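## Task

Place the red earphones in the small chest's lowest drawer and the black earphones in its uppermost drawer; at the end all drawers must be closed and the chest must still stand upright.

## Robot and tools

Robot: two arms, left_arm and right_arm, each with a parallel gripper. Bases in the scene frame: left_arm at (+0.001, +0.286, +0.018) m, right_arm at (+0.004, -0.322, +0.016) m, both nearly unrotated. Scene frame: origin at table-top height, halfway between the nominal bases, a little behind the near table edge; +x points out over the table, +y toward the left_arm side, +z up. Arm names do not match image left/right. A gripper's fingers point along its own +z and close along its own y. end_effector_position is the spot between the pads, about 1 cm short of the fingertips. Reported hand poses may be off by a few cm, more when reaching far.

Row format (shared by execute_actions and move): one flat list of 14 numbers covering both arms, each in [-1, 1]: left_arm dx, dy, dz, rx, ry, rz, opening, then right_arm dx, dy, dz, rx, ry, rz, opening. dx..rz are offsets, not poses, along the scene frame axes, measured from that arm's Hand target as it stood when the action or move began (every row of one action or list counts from that same start, so resending an offset moves the arm further). Scale: 1.0 = 0.6 m for dx, dy, dz, and 1.0 = 180 degrees for the rotation vector rx, ry, rz (rotation about the Hand target position). Opening is absolute: +1 fully open (0.094 m), -1 closed. Sending all six pose numbers as 0 re-commands the arm's current Hand target; a 0 opening is a real command (half open), so repeat the present opening to leave a gripper alone.

execute_actions(actions, cameras): actions is a list of actions; each action is up to 15 rows, one per 1/30 s step; a shorter action keeps its last row for the remaining steps. An empty actions list returns camera images and the full state including scene number. cameras: list of names (cam_head_left, cam_head_right, cam_high, cam_low, cam_left_wrist, cam_right_wrist), ["all"], or []; an unknown name voids the call.

move(target, speed, blend, opening_speed, grip_force, blocking, cameras): straight-line path for each gripper toward target, which is one 14-number row or a list of up to 15 rows, all offsets from the same starting Hand targets. speed in m/s, 0.002 to 2.9, default 0.25 (rotation up to twice that in rad/s), one value or one per target. blend in m rounds corners in a list; 0 stops at each. opening_speed: rate on the -1..+1 scale per second, at least 0.2; use it to close gently. grip_force: newtons per pad, 10 to 50, one value or one per arm; it persists; lower force closes slowly. blocking=false returns after about 0.5 s while the move continues. Whole move capped at 10 s. Paths do not avoid obstacles or the other arm; avoid routing a gripper close to its own base. The result adds a move: line: done (within 10 mm and 2 degrees), off_target, moving, held, fault, plus limits such as paced (pose clipped) or held (steps withheld). Done does not mean no contact.

wait(seconds 0 to 10, cameras): let time pass holding commands; returns early if a running move ends. stop(cameras): brakes a running move. zoom_image(camera, region [x0,y0,x1,y1] pixels, max 504x504): enlarge part of the latest image from that camera. finished_scene(scene 1 or 2): ends the scene irreversibly; only call when the earphones are in the right drawers, drawers closed, chest upright.

Results: end_effector_position (m) and end_effector_quat_wxyz in the scene frame; Hand target (your last commanded pose after clipping; next offsets start here); Tool commands; Joint positions (last number = measured opening in m); grip_measured on the -1..+1 scale (reads slightly wide when empty; under a firm grip slightly narrower than the object); grip_effort_nm (gripper motor effort, negative = closing, has an offset, not a pad force); Joint torques; Joint velocities (may read within noise); Motor temperatures. Orientation commands are clipped to 40 degrees from the measured one each step. The gripper often stops short of the Hand target; send the remaining distance as an offset, and check tilt after moves.

Cautions: do not drop items or release moving parts, slam drawers, or push hard into the table, chest, fixtures (bar, plate, rail behind the arms, up to about 3 cm tall) or the other arm; never let the arms or their wrist cameras collide, and do not grip the other arm's fingers. Keep anything from leaving the table. A blocked arm keeps pushing until commanded back past its gripper. Stretched arms and held loads heat motors: MOTOR HOT at 75 °C, fault fold at 90 °C. Loose items may be nudged occasionally.

Each tool is called after ">>>" as name([rows], argument=value, ...), one row to a line, values as JSON.

## Session

>>> execute_actions(actions=[])

Scene clock: 0.00 s.
left_arm: end_effector_position=(+0.3222, +0.2276, +0.2459) grip_measured=+1.000 grip_effort_nm=n/a end_effector_quat_wxyz=(+0.495, +0.134, +0.851, -0.117) | right_arm: end_effector_position=(+0.3748, -0.2529, +0.3591) grip_measured=+1.000 grip_effort_nm=n/a end_effector_quat_wxyz=(+0.625, -0.040, +0.707, +0.329)
Joint positions: left_arm=[-0.017 0.998 0.798 -0.372 0.341 0.118 0.094] | right_arm=[-0.086 1.078 0.83 0.254 -0.645 0.435 0.094]
Joint velocities: within noise
Joint torques (N m): no reading
Motor temperatures (°C): left_arm=[28 32 29 36 24 26 25] | right_arm=[25 33 36 39 25 24 23]
Heat: left arm: 36 °C; right arm: 39 °C.
Hand target: left_arm +0.3225, +0.2279, +0.2476; +0.495, +0.134, +0.850, -0.116 | right_arm +0.3733, -0.2522, +0.3663; +0.631, -0.045, +0.701, +0.329
Tool commands: left_gripper/opening=+1.0 right_gripper/opening=+1.0

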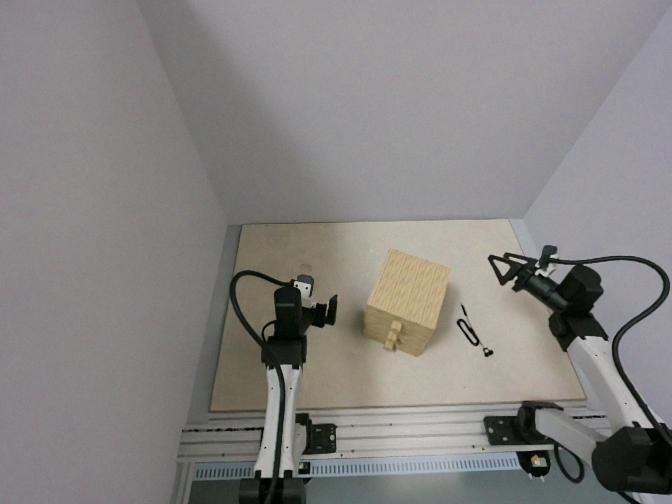

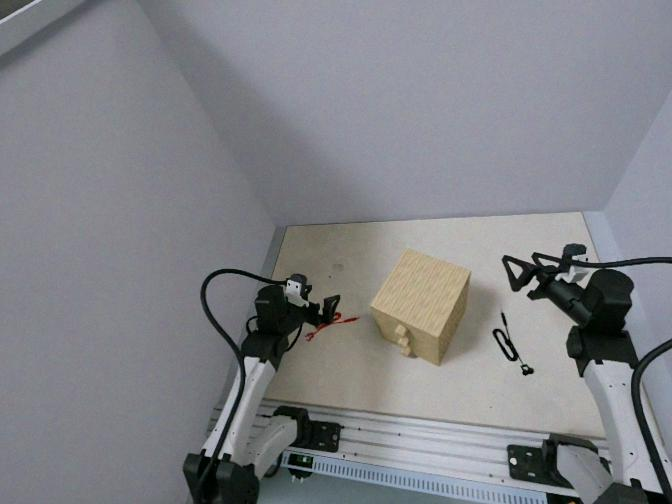

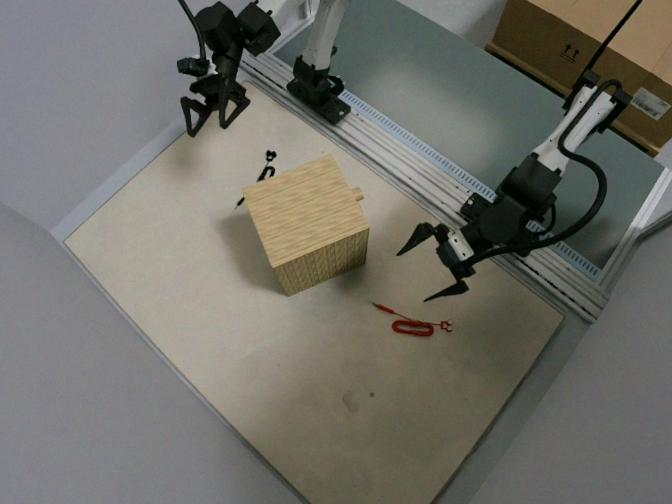

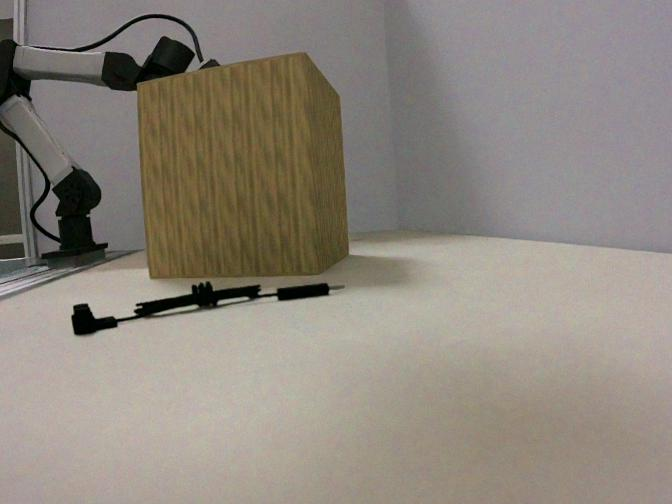

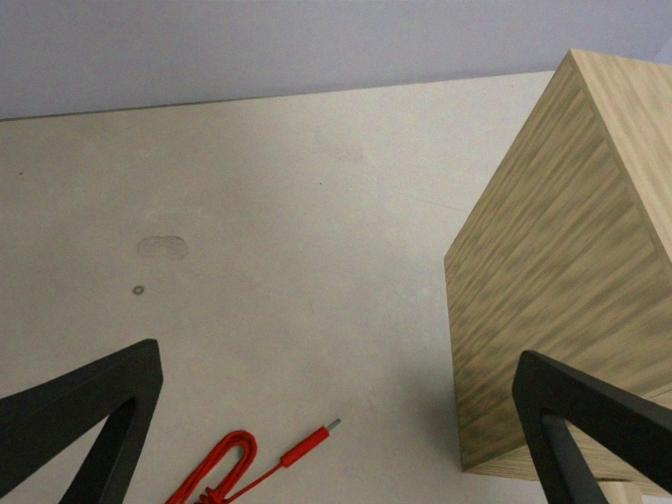

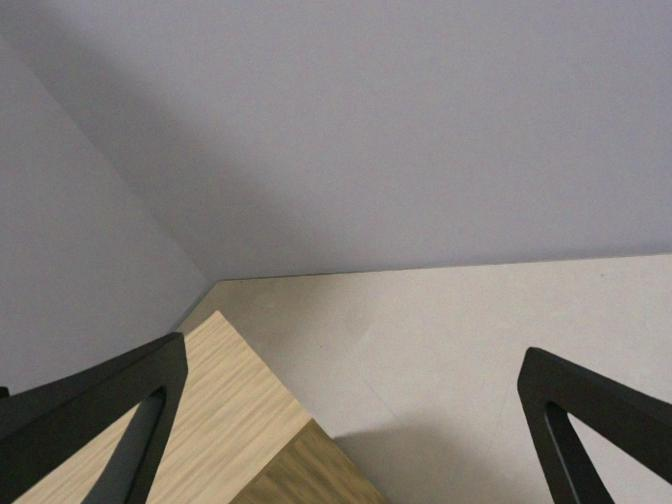

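>>> zoom_image(camera="cam_head_left", region=[300, 220, 520, 385])

>>> zoom_image(camera="cam_head_right", region=[280, 220, 540, 415])

>>> zoom_image(camera="cam_high", region=[200, 130, 480, 350])

Scaled by 2.291 from the camera's 672x504 image, which has a finer 960x720 frame.

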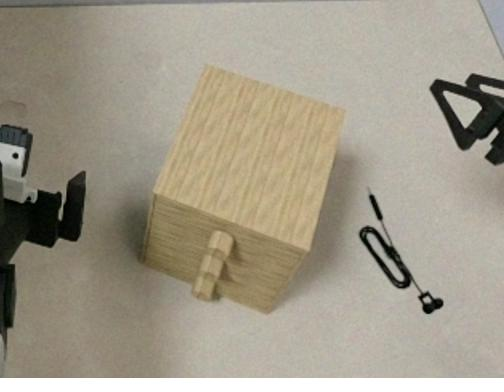

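Scaled by 1.938 from the camera's 672x504 image, which has a finer 960x720 frame.

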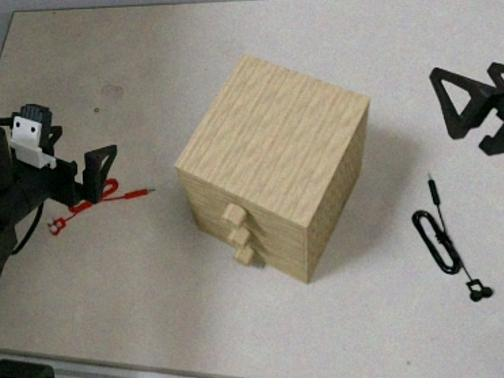

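Scaled by 1.800 from the camera's 672x504 image, which has a finer 960x720 frame.

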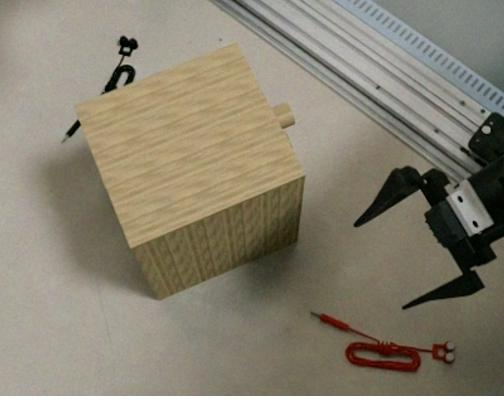

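>>> move([
  [-0.203,-0.047,0.138,0.052,0.0755,-0.0186,1,-0.06,-0.05,-0.12,-0.147,0.205,0.019,1],
  [-0.287,-0.297,0.087,0.052,0.0755,-0.0186,1,-0.105,-0.063,-0.243,-0.2935,0.411,0.0375,1],
], blend=[0.03,0], cameras=["cam_left_wrist","cam_right_wrist","cam_high","cam_head_right"])

Scene clock: 79.17 s.
left_arm: end_effector_position=(+0.1484, +0.0518, +0.2918) grip_measured=+1.000 grip_effort_nm=0.00 end_effector_quat_wxyz=(+0.367, +0.193, +0.907, -0.073) | right_arm: end_effector_position=(+0.3276, -0.2886, +0.2276) grip_measured=+1.000 grip_effort_nm=0.03 end_effector_quat_wxyz=(+0.085, -0.142, +0.986, -0.001)
Joint positions: left_arm=[-1.322 1.201 1.38 -1.226 -0.543 -0.741 0.094] | right_arm=[0.109 1.655 1.742 -1.483 -0.012 -0.192 0.094]
Joint torques (N m): left_arm=[-0.43 -1.92 10.32 1.61 -0.63 -0.08] | right_arm=[0.47 -6.37 5.23 -0.01 0.1 0.09]
Motor temperatures (°C): left_arm=[27 31 41 44 24 25 25] | right_arm=[25 33 45 48 25 23 23]
Heat: left arm: 44 °C; right arm: 48 °C.
Hand target: left_arm +0.1503, +0.0498, +0.2998; +0.375, +0.184, +0.905, -0.076 | right_arm +0.3102, -0.2900, +0.2204; -0.001, -0.139, +0.990, +0.000
Off the commanded pose: left_arm 0.008 m, 2 deg | right_arm 0.019 m, 10 deg.
joint sent to its limit (right arm) — joint 4 (wrist pitch), lower limit. The joint targets are off in orientation, not in position.
move: off_target (right_arm)
Images, in order (width x height): cam_head_right 672x504, cam_high 672x504, cam_left_wrist 672x504, cam_right_wrist 672x504.

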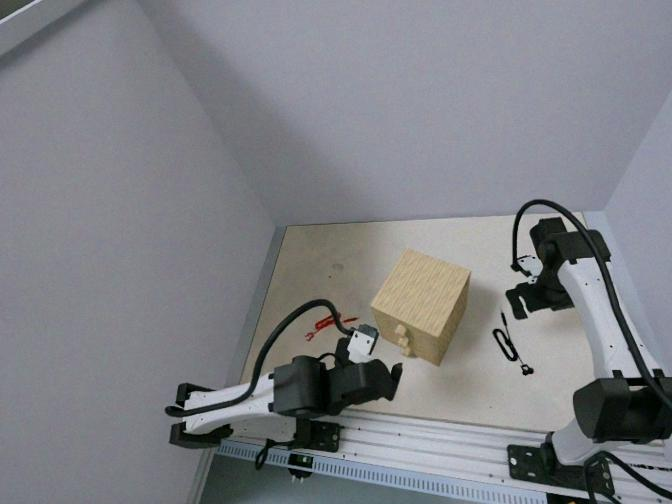

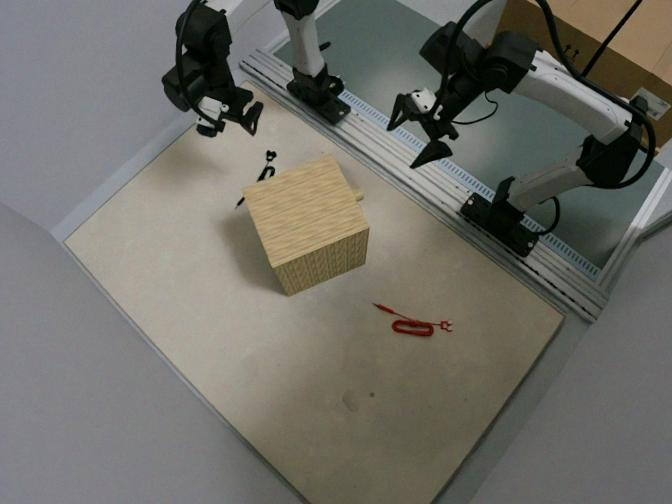

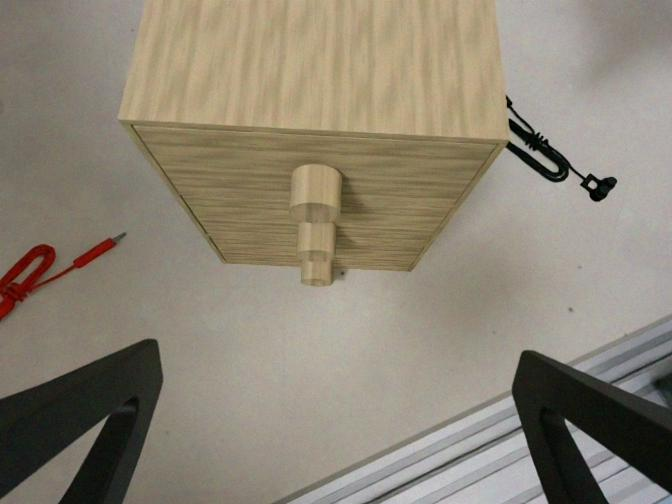

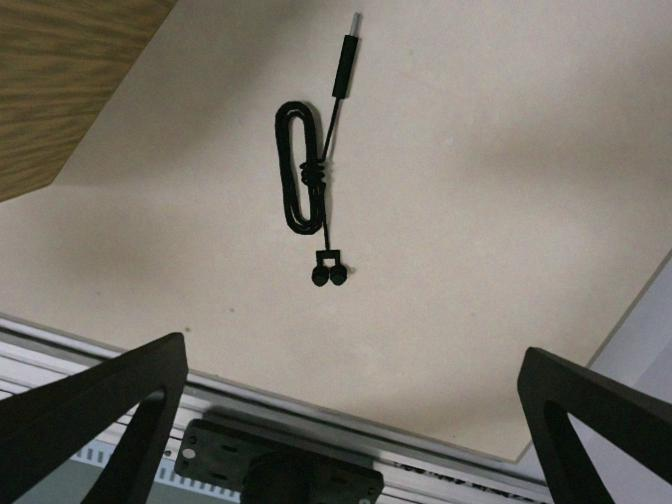

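>>> move(target=[0.1645,-0.05,-0.183,0,0,-0.022,1,0,0.033,-0.2,0,0,0,1], cameras=["cam_left_wrist","cam_right_wrist","cam_head_left"])

Scene clock: 144.30 s.
left_arm: end_effector_position=(+0.2464, +0.0181, +0.1990) grip_measured=+1.000 grip_effort_nm=-0.01 end_effector_quat_wxyz=(+0.376, +0.211, +0.897, -0.096) | right_arm: end_effector_position=(+0.3144, -0.2705, +0.1039) grip_measured=+1.000 grip_effort_nm=0.03 end_effector_quat_wxyz=(+0.008, -0.141, +0.990, +0.002)
Joint positions: left_arm=[-0.981 1.321 1.021 -0.558 -0.314 -0.39 0.094] | right_arm=[0.174 1.72 1.334 -1.164 -0.009 -0.126 0.094]
Joint torques (N m): left_arm=[0.66 -3.67 7.17 2.32 -0.29 0.28] | right_arm=[0.54 -7.64 4.75 0.37 0.09 0.09]
Motor temperatures (°C): left_arm=[27 30 46 40 25 24 25] | right_arm=[25 36 41 39 25 23 23]
Heat: left arm: 46 °C; right arm: 41 °C.
Hand target: left_arm +0.2490, +0.0198, +0.1899; +0.372, +0.215, +0.899, -0.088 | right_arm +0.3104, -0.2702, +0.1005; -0.001, -0.138, +0.990, +0.000
Off the commanded pose: left_arm 0.009 m, 1 deg | right_arm 0.005 m, 1 deg.
move: done
Images, in order (width x height): cam_head_left 672x504, cam_left_wrist 672x504, cam_right_wrist 672x504.

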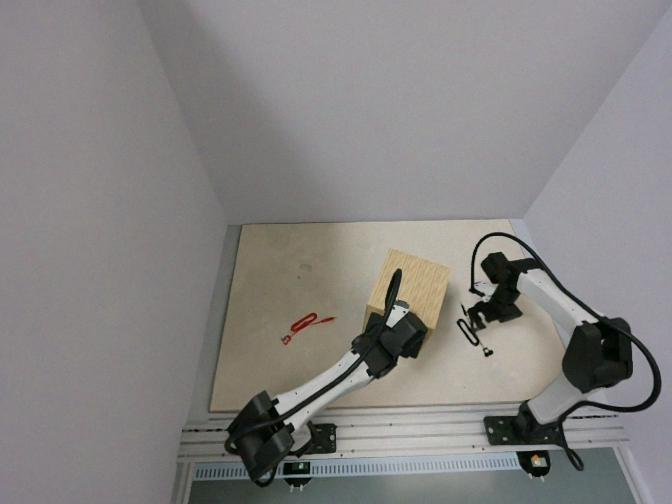

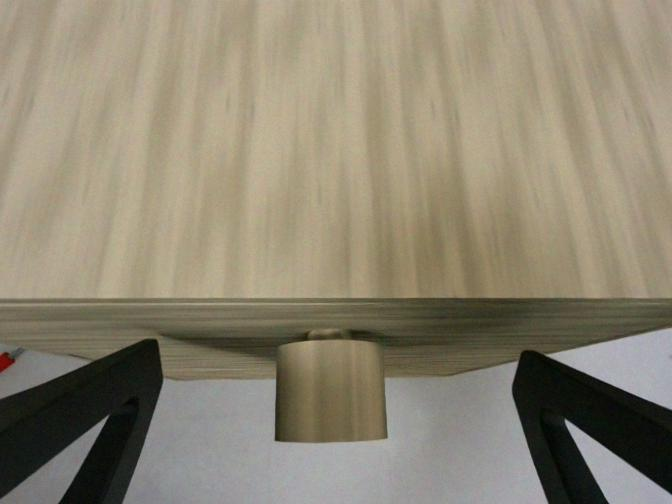

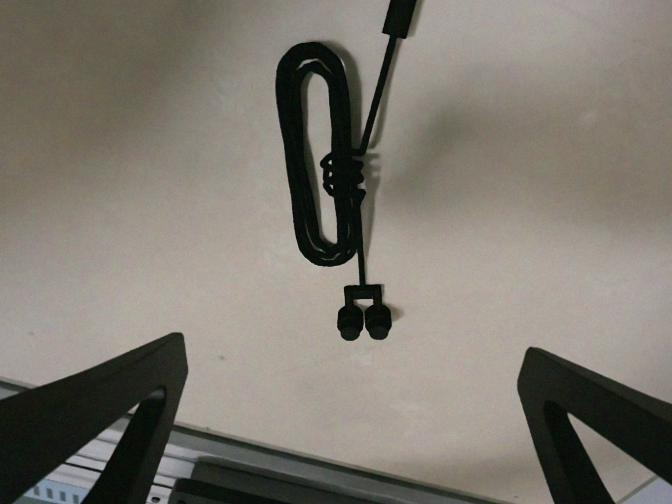

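>>> move([
  [-0.007,0.003,-0.025,0,0,0,1,0.013,0.0125,-0.09,0,0,0,1],
  [-0.007,0.003,-0.025,0,0,0,-0.6,0.013,0.0125,-0.09,0,0,0,1],
], opening_speed=1, cameras=["cam_left_wrist","cam_right_wrist"])

Scene clock: 163.80 s.
left_arm: end_effector_position=(+0.2450, +0.0210, +0.1810) grip_measured=-0.424 grip_effort_nm=-1.04 end_effector_quat_wxyz=(+0.373, +0.212, +0.899, -0.093) | right_arm: end_effector_position=(+0.3227, -0.2626, +0.0505) grip_measured=+1.000 grip_effort_nm=0.03 end_effector_quat_wxyz=(+0.008, -0.141, +0.990, +0.002)
Joint positions: left_arm=[-0.981 1.321 0.956 -0.503 -0.314 -0.39 0.027] | right_arm=[0.195 1.804 1.217 -0.962 -0.009 -0.106 0.094]
Joint torques (N m): left_arm=[-0.28 -4.4 7.12 2.32 -0.34 0.16] | right_arm=[0.5 -7.95 4.49 0.38 0.09 0.09]
Heat: left arm: 44 °C; right arm: 40 °C.
Hand target: left_arm +0.2448, +0.0216, +0.1749; +0.372, +0.215, +0.899, -0.088 | right_arm +0.3181, -0.2626, +0.0465; -0.001, -0.139, +0.990, +0.000
Off the commanded pose: left_arm 0.006 m, 1 deg | right_arm 0.006 m, 1 deg.
move: done
Images, in order (width x height): cam_left_wrist 672x504, cam_right_wrist 672x504.

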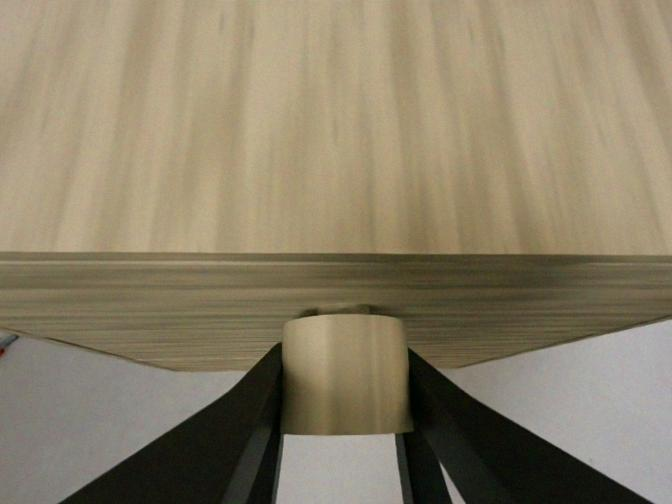

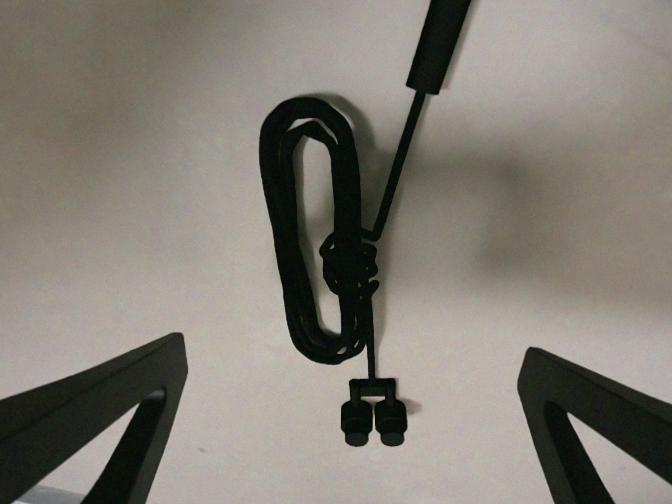

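>>> move([
  [-0.178,0.091,0.0,0,0,0,-0.6,0.004,0.01,-0.067,0,0,0,1],
  [-0.178,0.091,0.0,0,0,0,-0.6,0.004,0.01,-0.067,0,0,0,-1],
], opening_speed=1, speed=0.12, grip_force=[50,30], cameras=["all"])

Scene clock: 181.60 s.
left_arm: end_effector_position=(+0.1379, +0.0699, +0.1779) grip_measured=-0.424 grip_effort_nm=-1.04 end_effector_quat_wxyz=(+0.370, +0.221, +0.897, -0.097) | right_arm: end_effector_position=(+0.3290, -0.2578, +0.0150) grip_measured=-0.779 grip_effort_nm=-0.57 end_effector_quat_wxyz=(+0.016, -0.140, +0.990, -0.002)
Joint positions: left_arm=[-1.345 0.962 0.779 -0.811 -0.518 -0.695 0.027] | right_arm=[0.211 1.871 1.15 -0.812 0 -0.086 0.01]
Joint torques (N m): left_arm=[-0.54 -2.51 7.31 1.65 -0.62 -0.09] | right_arm=[0.54 -7.42 3.78 0.42 0.02 0.06]
Motor temperatures (°C): left_arm=[27 31 41 43 25 24 26] | right_arm=[25 41 39 37 25 23 23]
Heat: left arm: 43 °C; right arm: 41 °C.
Hand target: left_arm +0.1380, +0.0762, +0.1750; +0.372, +0.215, +0.899, -0.088 | right_arm +0.3205, -0.2567, +0.0063; -0.001, -0.139, +0.990, +0.000
Off the commanded pose: left_arm 0.007 m, 1 deg | right_arm 0.012 m, 2 deg.
grip_force (N): 50, 30
move: off_target (right_arm)

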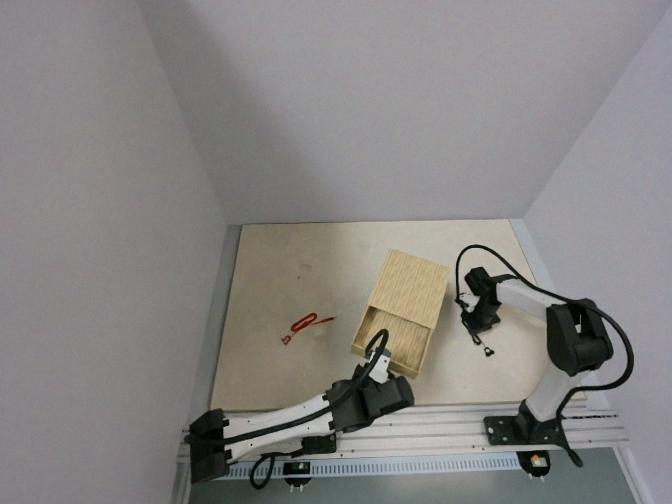

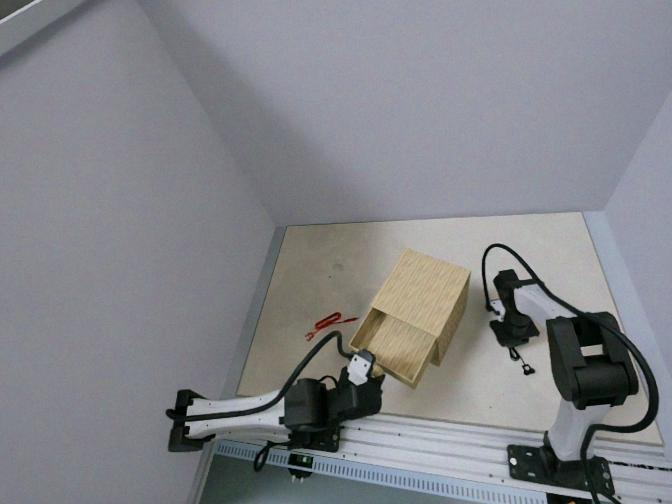

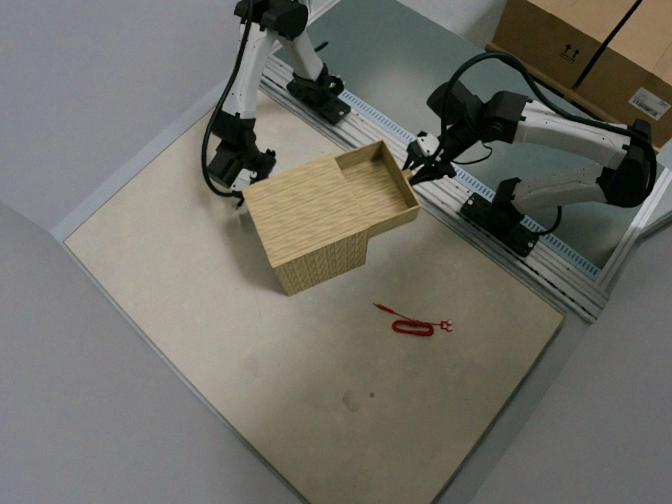

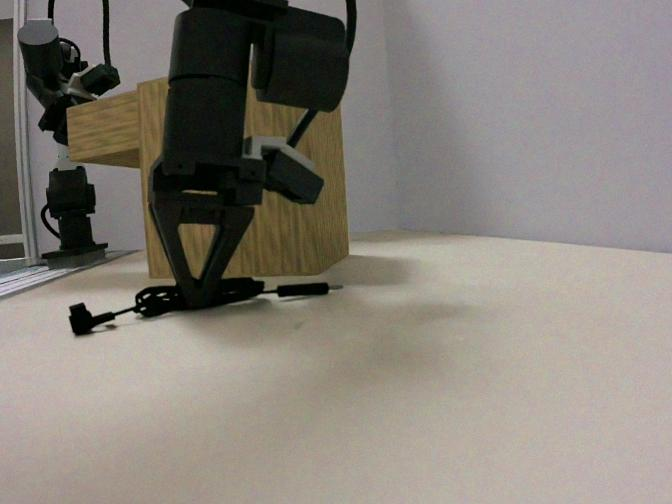

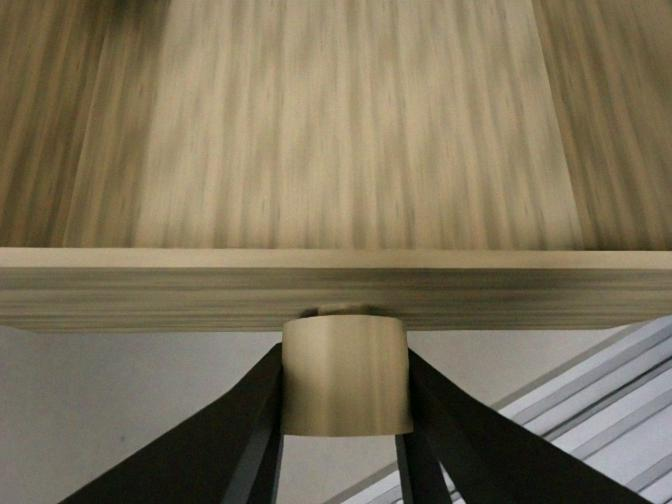

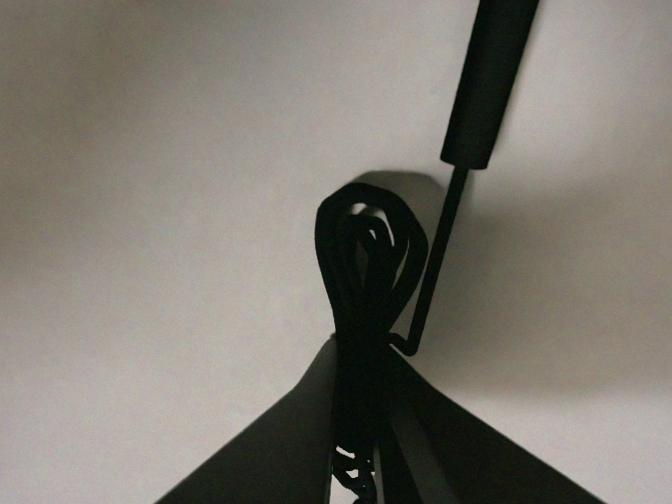

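>>> move([
  [-0.052,0.027,0,0,0,0,-0.6,0,0,0.2,0,0,0,-1],
  [-0.052,0.027,0,0,0,0,1,0,0,0.3,0,0,0,-1],
  [-0.052,0.027,0.15,0,0,0,1,0,0,0.45,0,0,0,-1],
  [0.10,0.29,0.21,0,0,0,1,-0.15,0.1,0.45,0,0,0.12,-1],
  [0.10,0.32,0.21,0,0,0,1,-0.2425,0.467,0.45,0,0,0.25,-1],
], blend=[0,0,0.03,0.04,0], cameras=["cam_head_right","cam_high","cam_right_wrist","cam_left_wrist"])

Scene clock: 212.73 s.
left_arm: end_effector_position=(+0.1969, +0.2675, +0.2938) grip_measured=+0.998 grip_effort_nm=0.11 end_effector_quat_wxyz=(+0.366, +0.209, +0.902, -0.091) | right_arm: end_effector_position=(+0.1809, +0.0361, +0.2750) grip_measured=-0.785 grip_effort_nm=-0.62 end_effector_quat_wxyz=(+0.152, -0.504, +0.845, +0.097)
Joint positions: left_arm=[0.34 0.914 1.251 -1.362 0.534 0.653 0.094] | right_arm=[1.132 1.833 2.112 -1.48 0.004 0.037 0.01]
Joint torques (N m): left_arm=[0.62 0.7 9.65 1.68 0.35 0.29] | right_arm=[0.02 -8.54 7.61 0.41 0.05 0.08]
Heat: left arm: 42 °C; right arm: 42 °C.
Hand target: left_arm +0.1980, +0.2682, +0.3009; +0.372, +0.215, +0.899, -0.089 | right_arm +0.1749, +0.0235, +0.2762; +0.000, -0.507, +0.862, -0.001
Off the commanded pose: left_arm 0.007 m, 1 deg | right_arm 0.014 m, 21 deg.
joint sent to its limit (right arm) — joint 4 (wrist pitch), lower limit. The joint targets are off in orientation, not in position.
grip_force (N): 50, 30
move: off_target (right_arm)
Images, in order (width x height): cam_head_right 672x504, cam_high 672x504, cam_left_wrist 672x504, cam_right_wrist 672x504.

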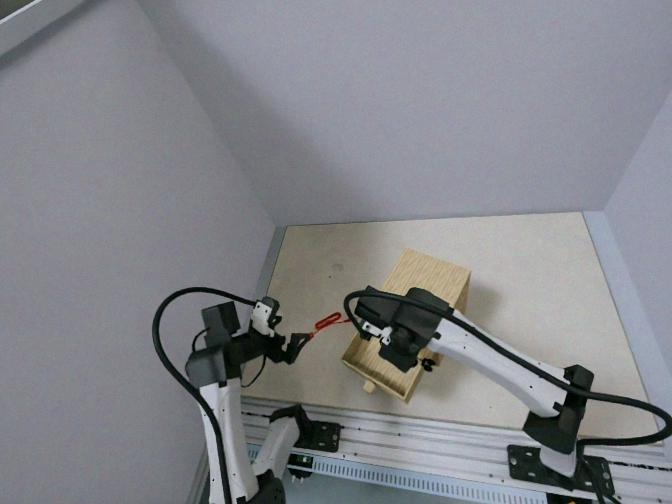

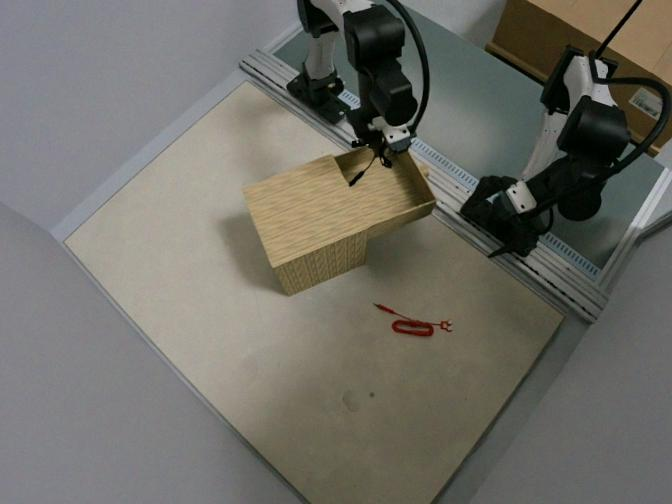

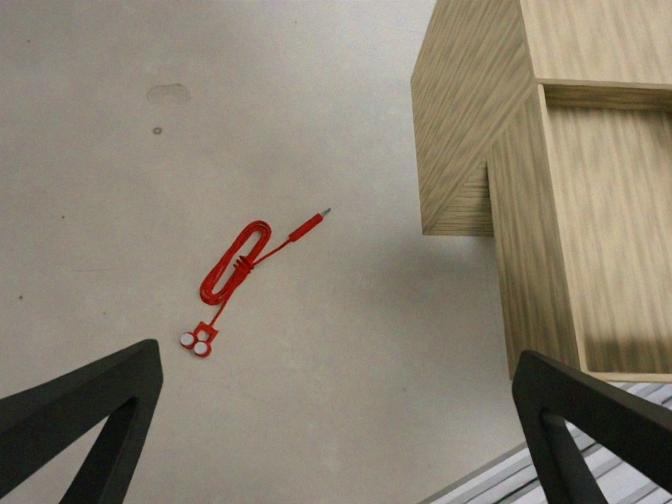

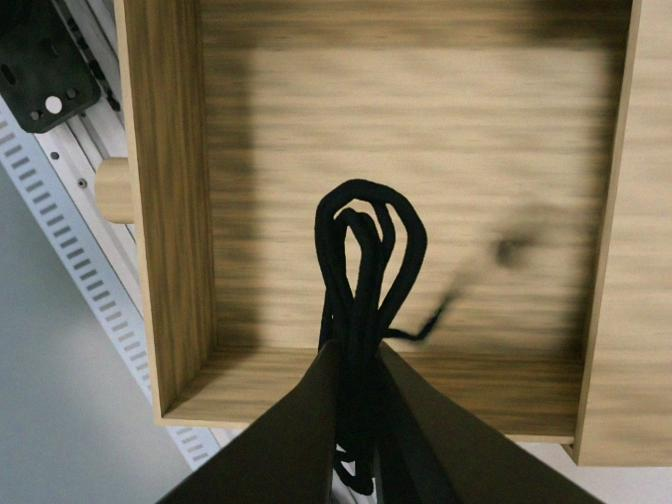

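>>> move(target=[0.255,0.055,-0.30,0.174,0.1836,-0.174,1,0.043,0.03,-0.155,0,0,0,-1], speed=0.2, cameras=["cam_high","cam_right_wrist","cam_left_wrist"])

Scene clock: 228.67 s.
left_arm: end_effector_position=(+0.3442, +0.3013, +0.1206) grip_measured=+0.998 grip_effort_nm=0.11 end_effector_quat_wxyz=(+0.001, +0.491, +0.871, -0.004) | right_arm: end_effector_position=(+0.2039, +0.0524, +0.1840) grip_measured=-0.786 grip_effort_nm=-0.63 end_effector_quat_wxyz=(+0.056, -0.504, +0.861, +0.033)
Joint positions: left_arm=[0.032 1.901 1.561 -1.269 0.01 1.076 0.094] | right_arm=[1.1 2.073 2.123 -1.484 0.004 0.024 0.01]
Joint torques (N m): left_arm=[-0.49 -7.05 9.94 0.35 -0.09 0.27] | right_arm=[-0.47 -9.55 7.98 -0.1 0.03 -0.13]
Heat: left arm: 42 °C; right arm: 42 °C.
Hand target: left_arm +0.3511, +0.3011, +0.1210; +0.001, +0.500, +0.866, +0.000 | right_arm +0.2008, +0.0415, +0.1832; +0.000, -0.507, +0.862, -0.001
Off the commanded pose: left_arm 0.007 m, 1 deg | right_arm 0.011 m, 8 deg.
joint sent to its limit (right arm) — joint 4 (wrist pitch), lower limit. The joint targets are off in orientation, not in position.
grip_force (N): 50, 30
move: off_target (right_arm)
Images, in order (width x height): cam_high 672x504, cam_left_wrist 672x504, cam_right_wrist 672x504.

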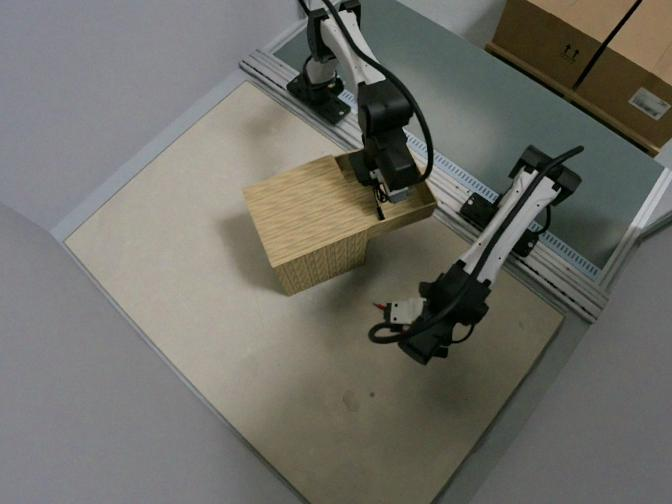

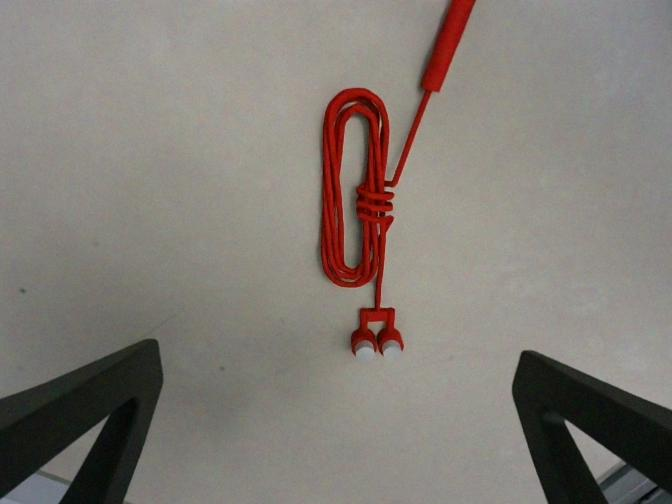

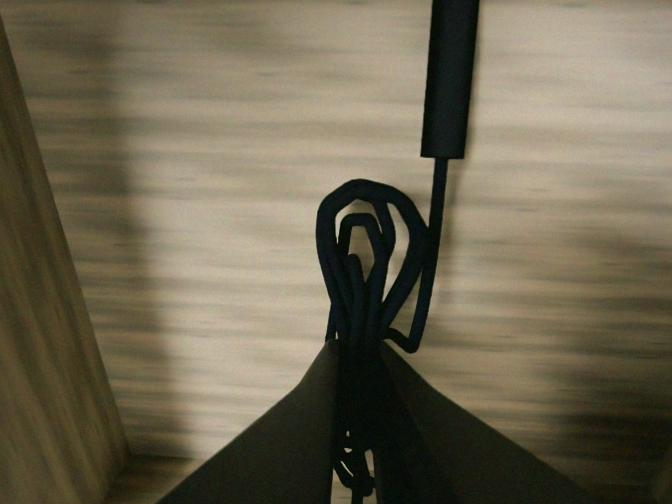

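>>> move([
  [-0.005,-0.021,-0.117,0,0,0,1,0,0,-0.025,0,0,0,-1],
  [-0.005,-0.021,-0.117,0,0,0,1,0,0,-0.025,0,0,0,-0.1],
  [-0.005,-0.021,-0.117,0,0,0,1,-0.01,-0.02,0.17,0,0,0,-0.1],
], opening_speed=1, speed=0.2, cameras=["cam_high","cam_right_wrist","cam_left_wrist"])

Scene clock: 247.83 s.
left_arm: end_effector_position=(+0.3474, +0.2894, +0.0597) grip_measured=+0.998 grip_effort_nm=0.11 end_effector_quat_wxyz=(+0.006, +0.502, +0.865, +0.000) | right_arm: end_effector_position=(+0.2001, +0.0462, +0.2828) grip_measured=-0.102 grip_effort_nm=0.14 end_effector_quat_wxyz=(+0.168, -0.494, +0.846, +0.107)
Joint positions: left_arm=[-0.003 1.941 1.369 -1.024 0.009 1.067 0.094] | right_arm=[1.098 1.888 2.205 -1.48 -0.004 0.023 0.042]
Joint torques (N m): left_arm=[-0.47 -7.31 6.27 0.67 -0.08 -0.02] | right_arm=[-0.42 -10.03 6.75 0.49 0.07 -0.13]
Motor temperatures (°C): left_arm=[27 32 43 38 24 24 26] | right_arm=[25 46 43 35 25 22 24]
Heat: left arm: 43 °C; right arm: 46 °C.
Hand target: left_arm +0.3480, +0.2886, +0.0507; +0.001, +0.500, +0.866, +0.000 | right_arm +0.1948, +0.0295, +0.2852; +0.000, -0.507, +0.862, -0.001
Off the commanded pose: left_arm 0.009 m, 1 deg | right_arm 0.018 m, 23 deg.
joint sent to its limit (right arm) — joint 4 (wrist pitch), lower limit. The joint targets are off in orientation, not in position.
grip_force (N): 50, 30
move: off_target (right_arm); target 2's new opening was sent with right_arm's hand 0.013 m and 6 deg from that target
Images, in order (width x height): cam_high 672x504, cam_left_wrist 672x504, cam_right_wrist 672x504.

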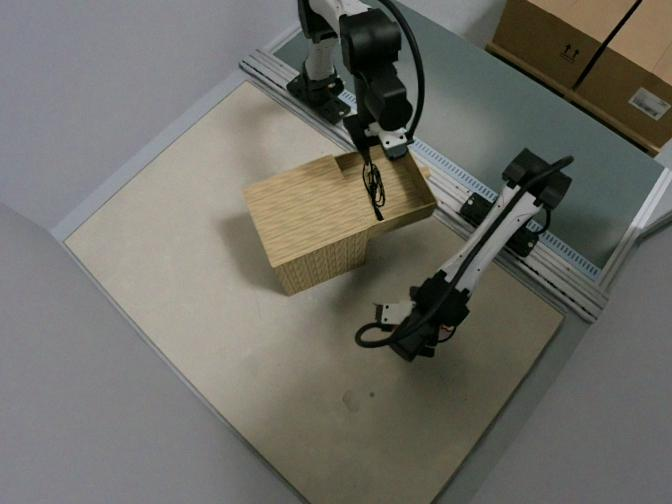

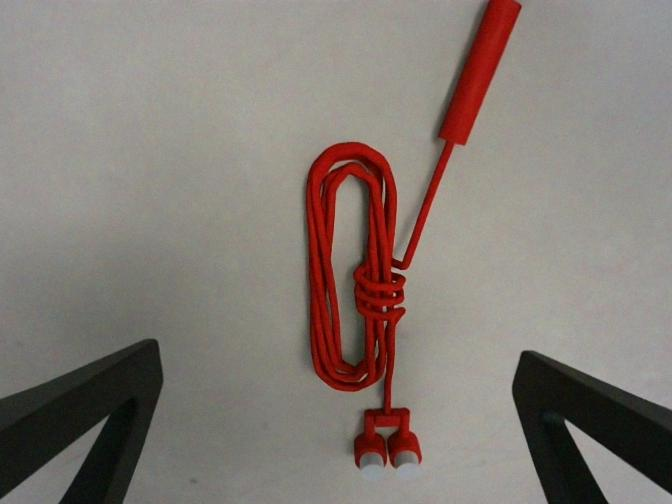

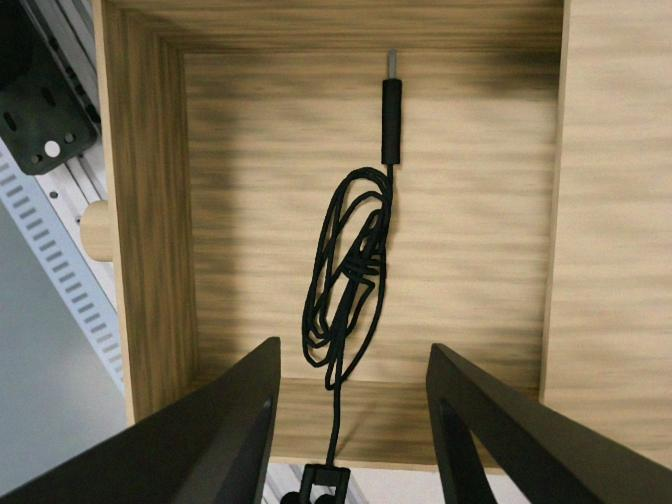

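>>> move([
  [0,0,0.1,0,0,0,1,-0.027,-0.044,-0.04,0,0,0,0.4],
  [0,0,0.2,0,0,0,1,-0.027,-0.044,-0.195,0,0,0,0.4],
  [0,0,0.25,0,0,0,1,-0.027,-0.044,-0.195,0,0,0,-1],
  [0,0,0.25,0,0,0,1,-0.027,-0.044,-0.03,0,0,0,-1],
  [0,0,0.25,0,0,0,1,0.0105,0.021,-0.03,0,0,0,-1],
  [0,0,0.25,0,0,0,1,0.0105,0.021,-0.165,0,0,0,-1],
], blend=[0.02,0,0,0.02,0.02,0], opening_speed=1, speed=0.2, cameras=["cam_high","cam_right_wrist","cam_head_right"])

Scene clock: 302.63 s.
left_arm: end_effector_position=(+0.3461, +0.2891, +0.1923) grip_measured=+0.998 grip_effort_nm=0.11 end_effector_quat_wxyz=(-0.001, +0.502, +0.865, -0.004) | right_arm: end_effector_position=(+0.2094, +0.0595, +0.1919) grip_measured=-0.931 grip_effort_nm=-0.62 end_effector_quat_wxyz=(+0.072, -0.505, +0.859, +0.040)
Joint positions: left_arm=[-0.003 1.935 1.893 -1.57 0.009 1.067 0.094] | right_arm=[1.098 2.086 2.17 -1.483 0.007 0.015 0.003]
Joint torques (N m): left_arm=[-0.36 -10.09 8.9 0.32 -0.08 0] | right_arm=[-0.29 -10.96 4.85 -0.02 0 -0.06]
Heat: left arm: 40 °C; right arm: 50 °C.
Hand target: left_arm +0.3481, +0.2886, +0.2008; +0.001, +0.500, +0.866, +0.000 | right_arm +0.2010, +0.0421, +0.1863; -0.001, -0.507, +0.862, -0.001
Off the commanded pose: left_arm 0.009 m, 1 deg | right_arm 0.020 m, 10 deg.
joint sent to its limit (left arm) — joint 4 (wrist pitch), lower limit. The joint targets still meet the commanded pose.
joint sent to its limit (right arm) — joint 4 (wrist pitch), lower limit. The joint targets are off in orientation, not in position.
grip_force (N): 50, 30
move: off_target (right_arm); target 3's new opening was sent with right_arm's hand 0.016 m and 4 deg from that target
Images, in order (width x height): cam_head_right 672x504, cam_high 672x504, cam_right_wrist 672x504.

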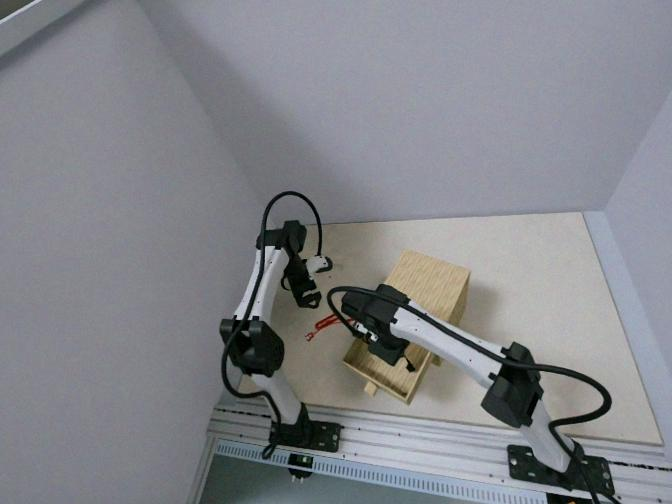

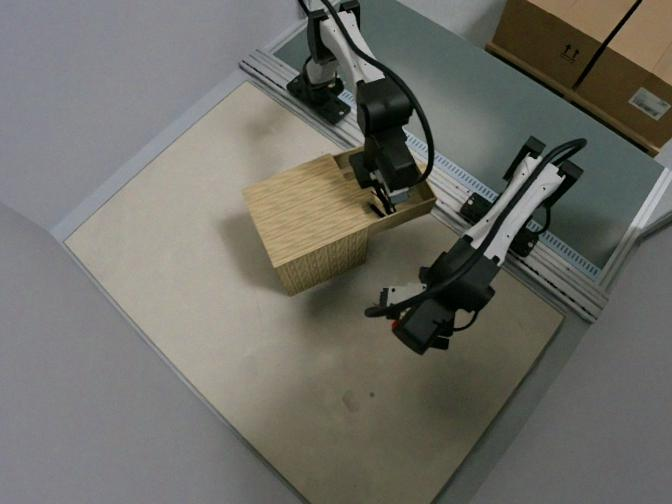

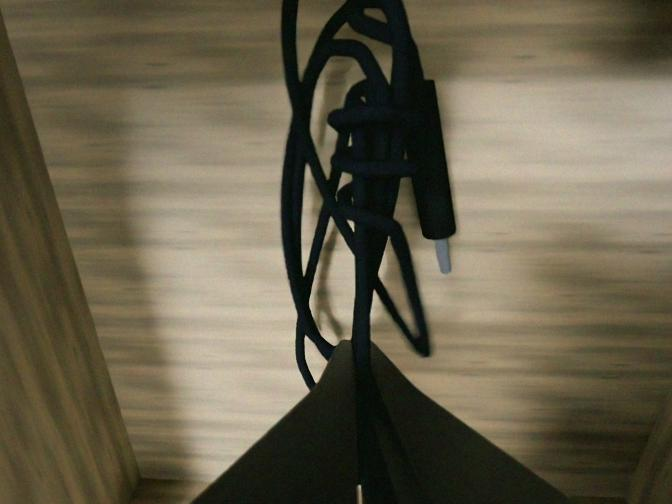

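>>> move([
  [0,0,0,0,0,0,1,0,0,-0.01,0,0,0,0],
  [0,0,0,0,0,0,1,-0.01,-0.02,0.17,0,0,0,0],
], opening_speed=1, speed=0.2, cameras=["cam_right_wrist","cam_left_wrist"])

Scene clock: 310.43 s.
left_arm: end_effector_position=(+0.3461, +0.2891, +0.1923) grip_measured=+0.998 grip_effort_nm=0.11 end_effector_quat_wxyz=(-0.001, +0.502, +0.865, -0.004) | right_arm: end_effector_position=(+0.2022, +0.0459, +0.2861) grip_measured=-0.002 grip_effort_nm=0.14 end_effector_quat_wxyz=(+0.176, -0.496, +0.844, +0.104)
Joint positions: left_arm=[-0.003 1.935 1.893 -1.57 0.009 1.067 0.094] | right_arm=[1.098 1.886 2.214 -1.48 0.007 0.015 0.047]
Joint torques (N m): left_arm=[-0.39 -10.07 8.9 0.32 -0.08 0] | right_arm=[-0.35 -9.89 6.71 0.51 0 -0.07]
Heat: left arm: 40 °C; right arm: 50 °C.
Hand target: left_arm +0.3481, +0.2886, +0.2008; +0.001, +0.500, +0.866, +0.000 | right_arm +0.1950, +0.0301, +0.2882; -0.001, -0.507, +0.862, -0.001
Off the commanded pose: left_arm 0.009 m, 1 deg | right_arm 0.017 m, 24 deg.
joint sent to its limit (left arm) — joint 4 (wrist pitch), lower limit. The joint targets still meet the commanded pose.
joint sent to its limit (right arm) — joint 4 (wrist pitch), lower limit. The joint targets are off in orientation, not in position.
grip_force (N): 50, 30
move: off_target (right_arm)
Images, in order (width x height): cam_left_wrist 672x504, cam_right_wrist 672x504.

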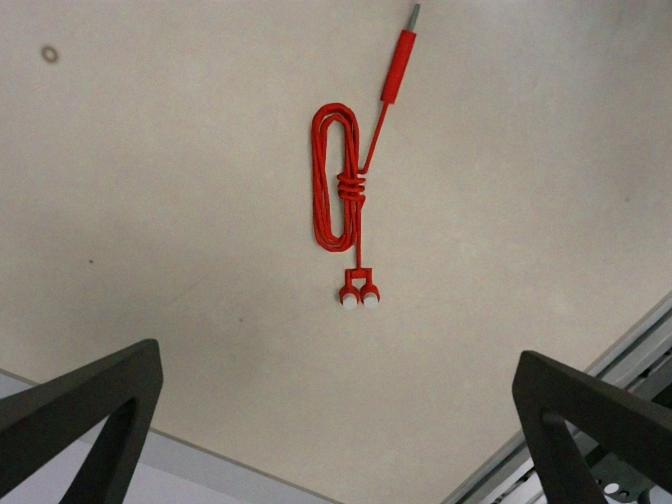

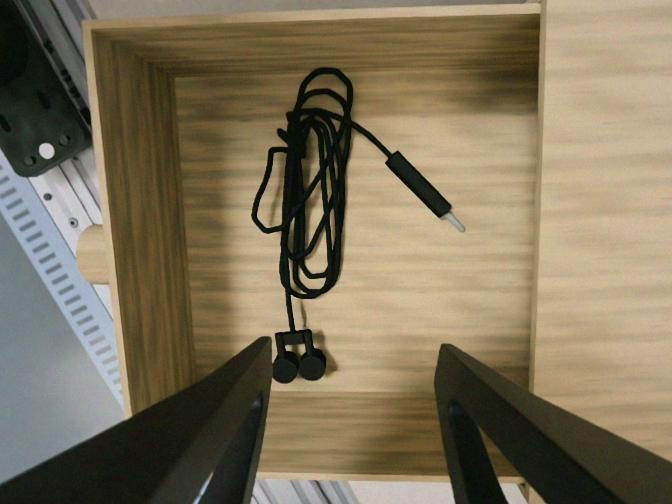

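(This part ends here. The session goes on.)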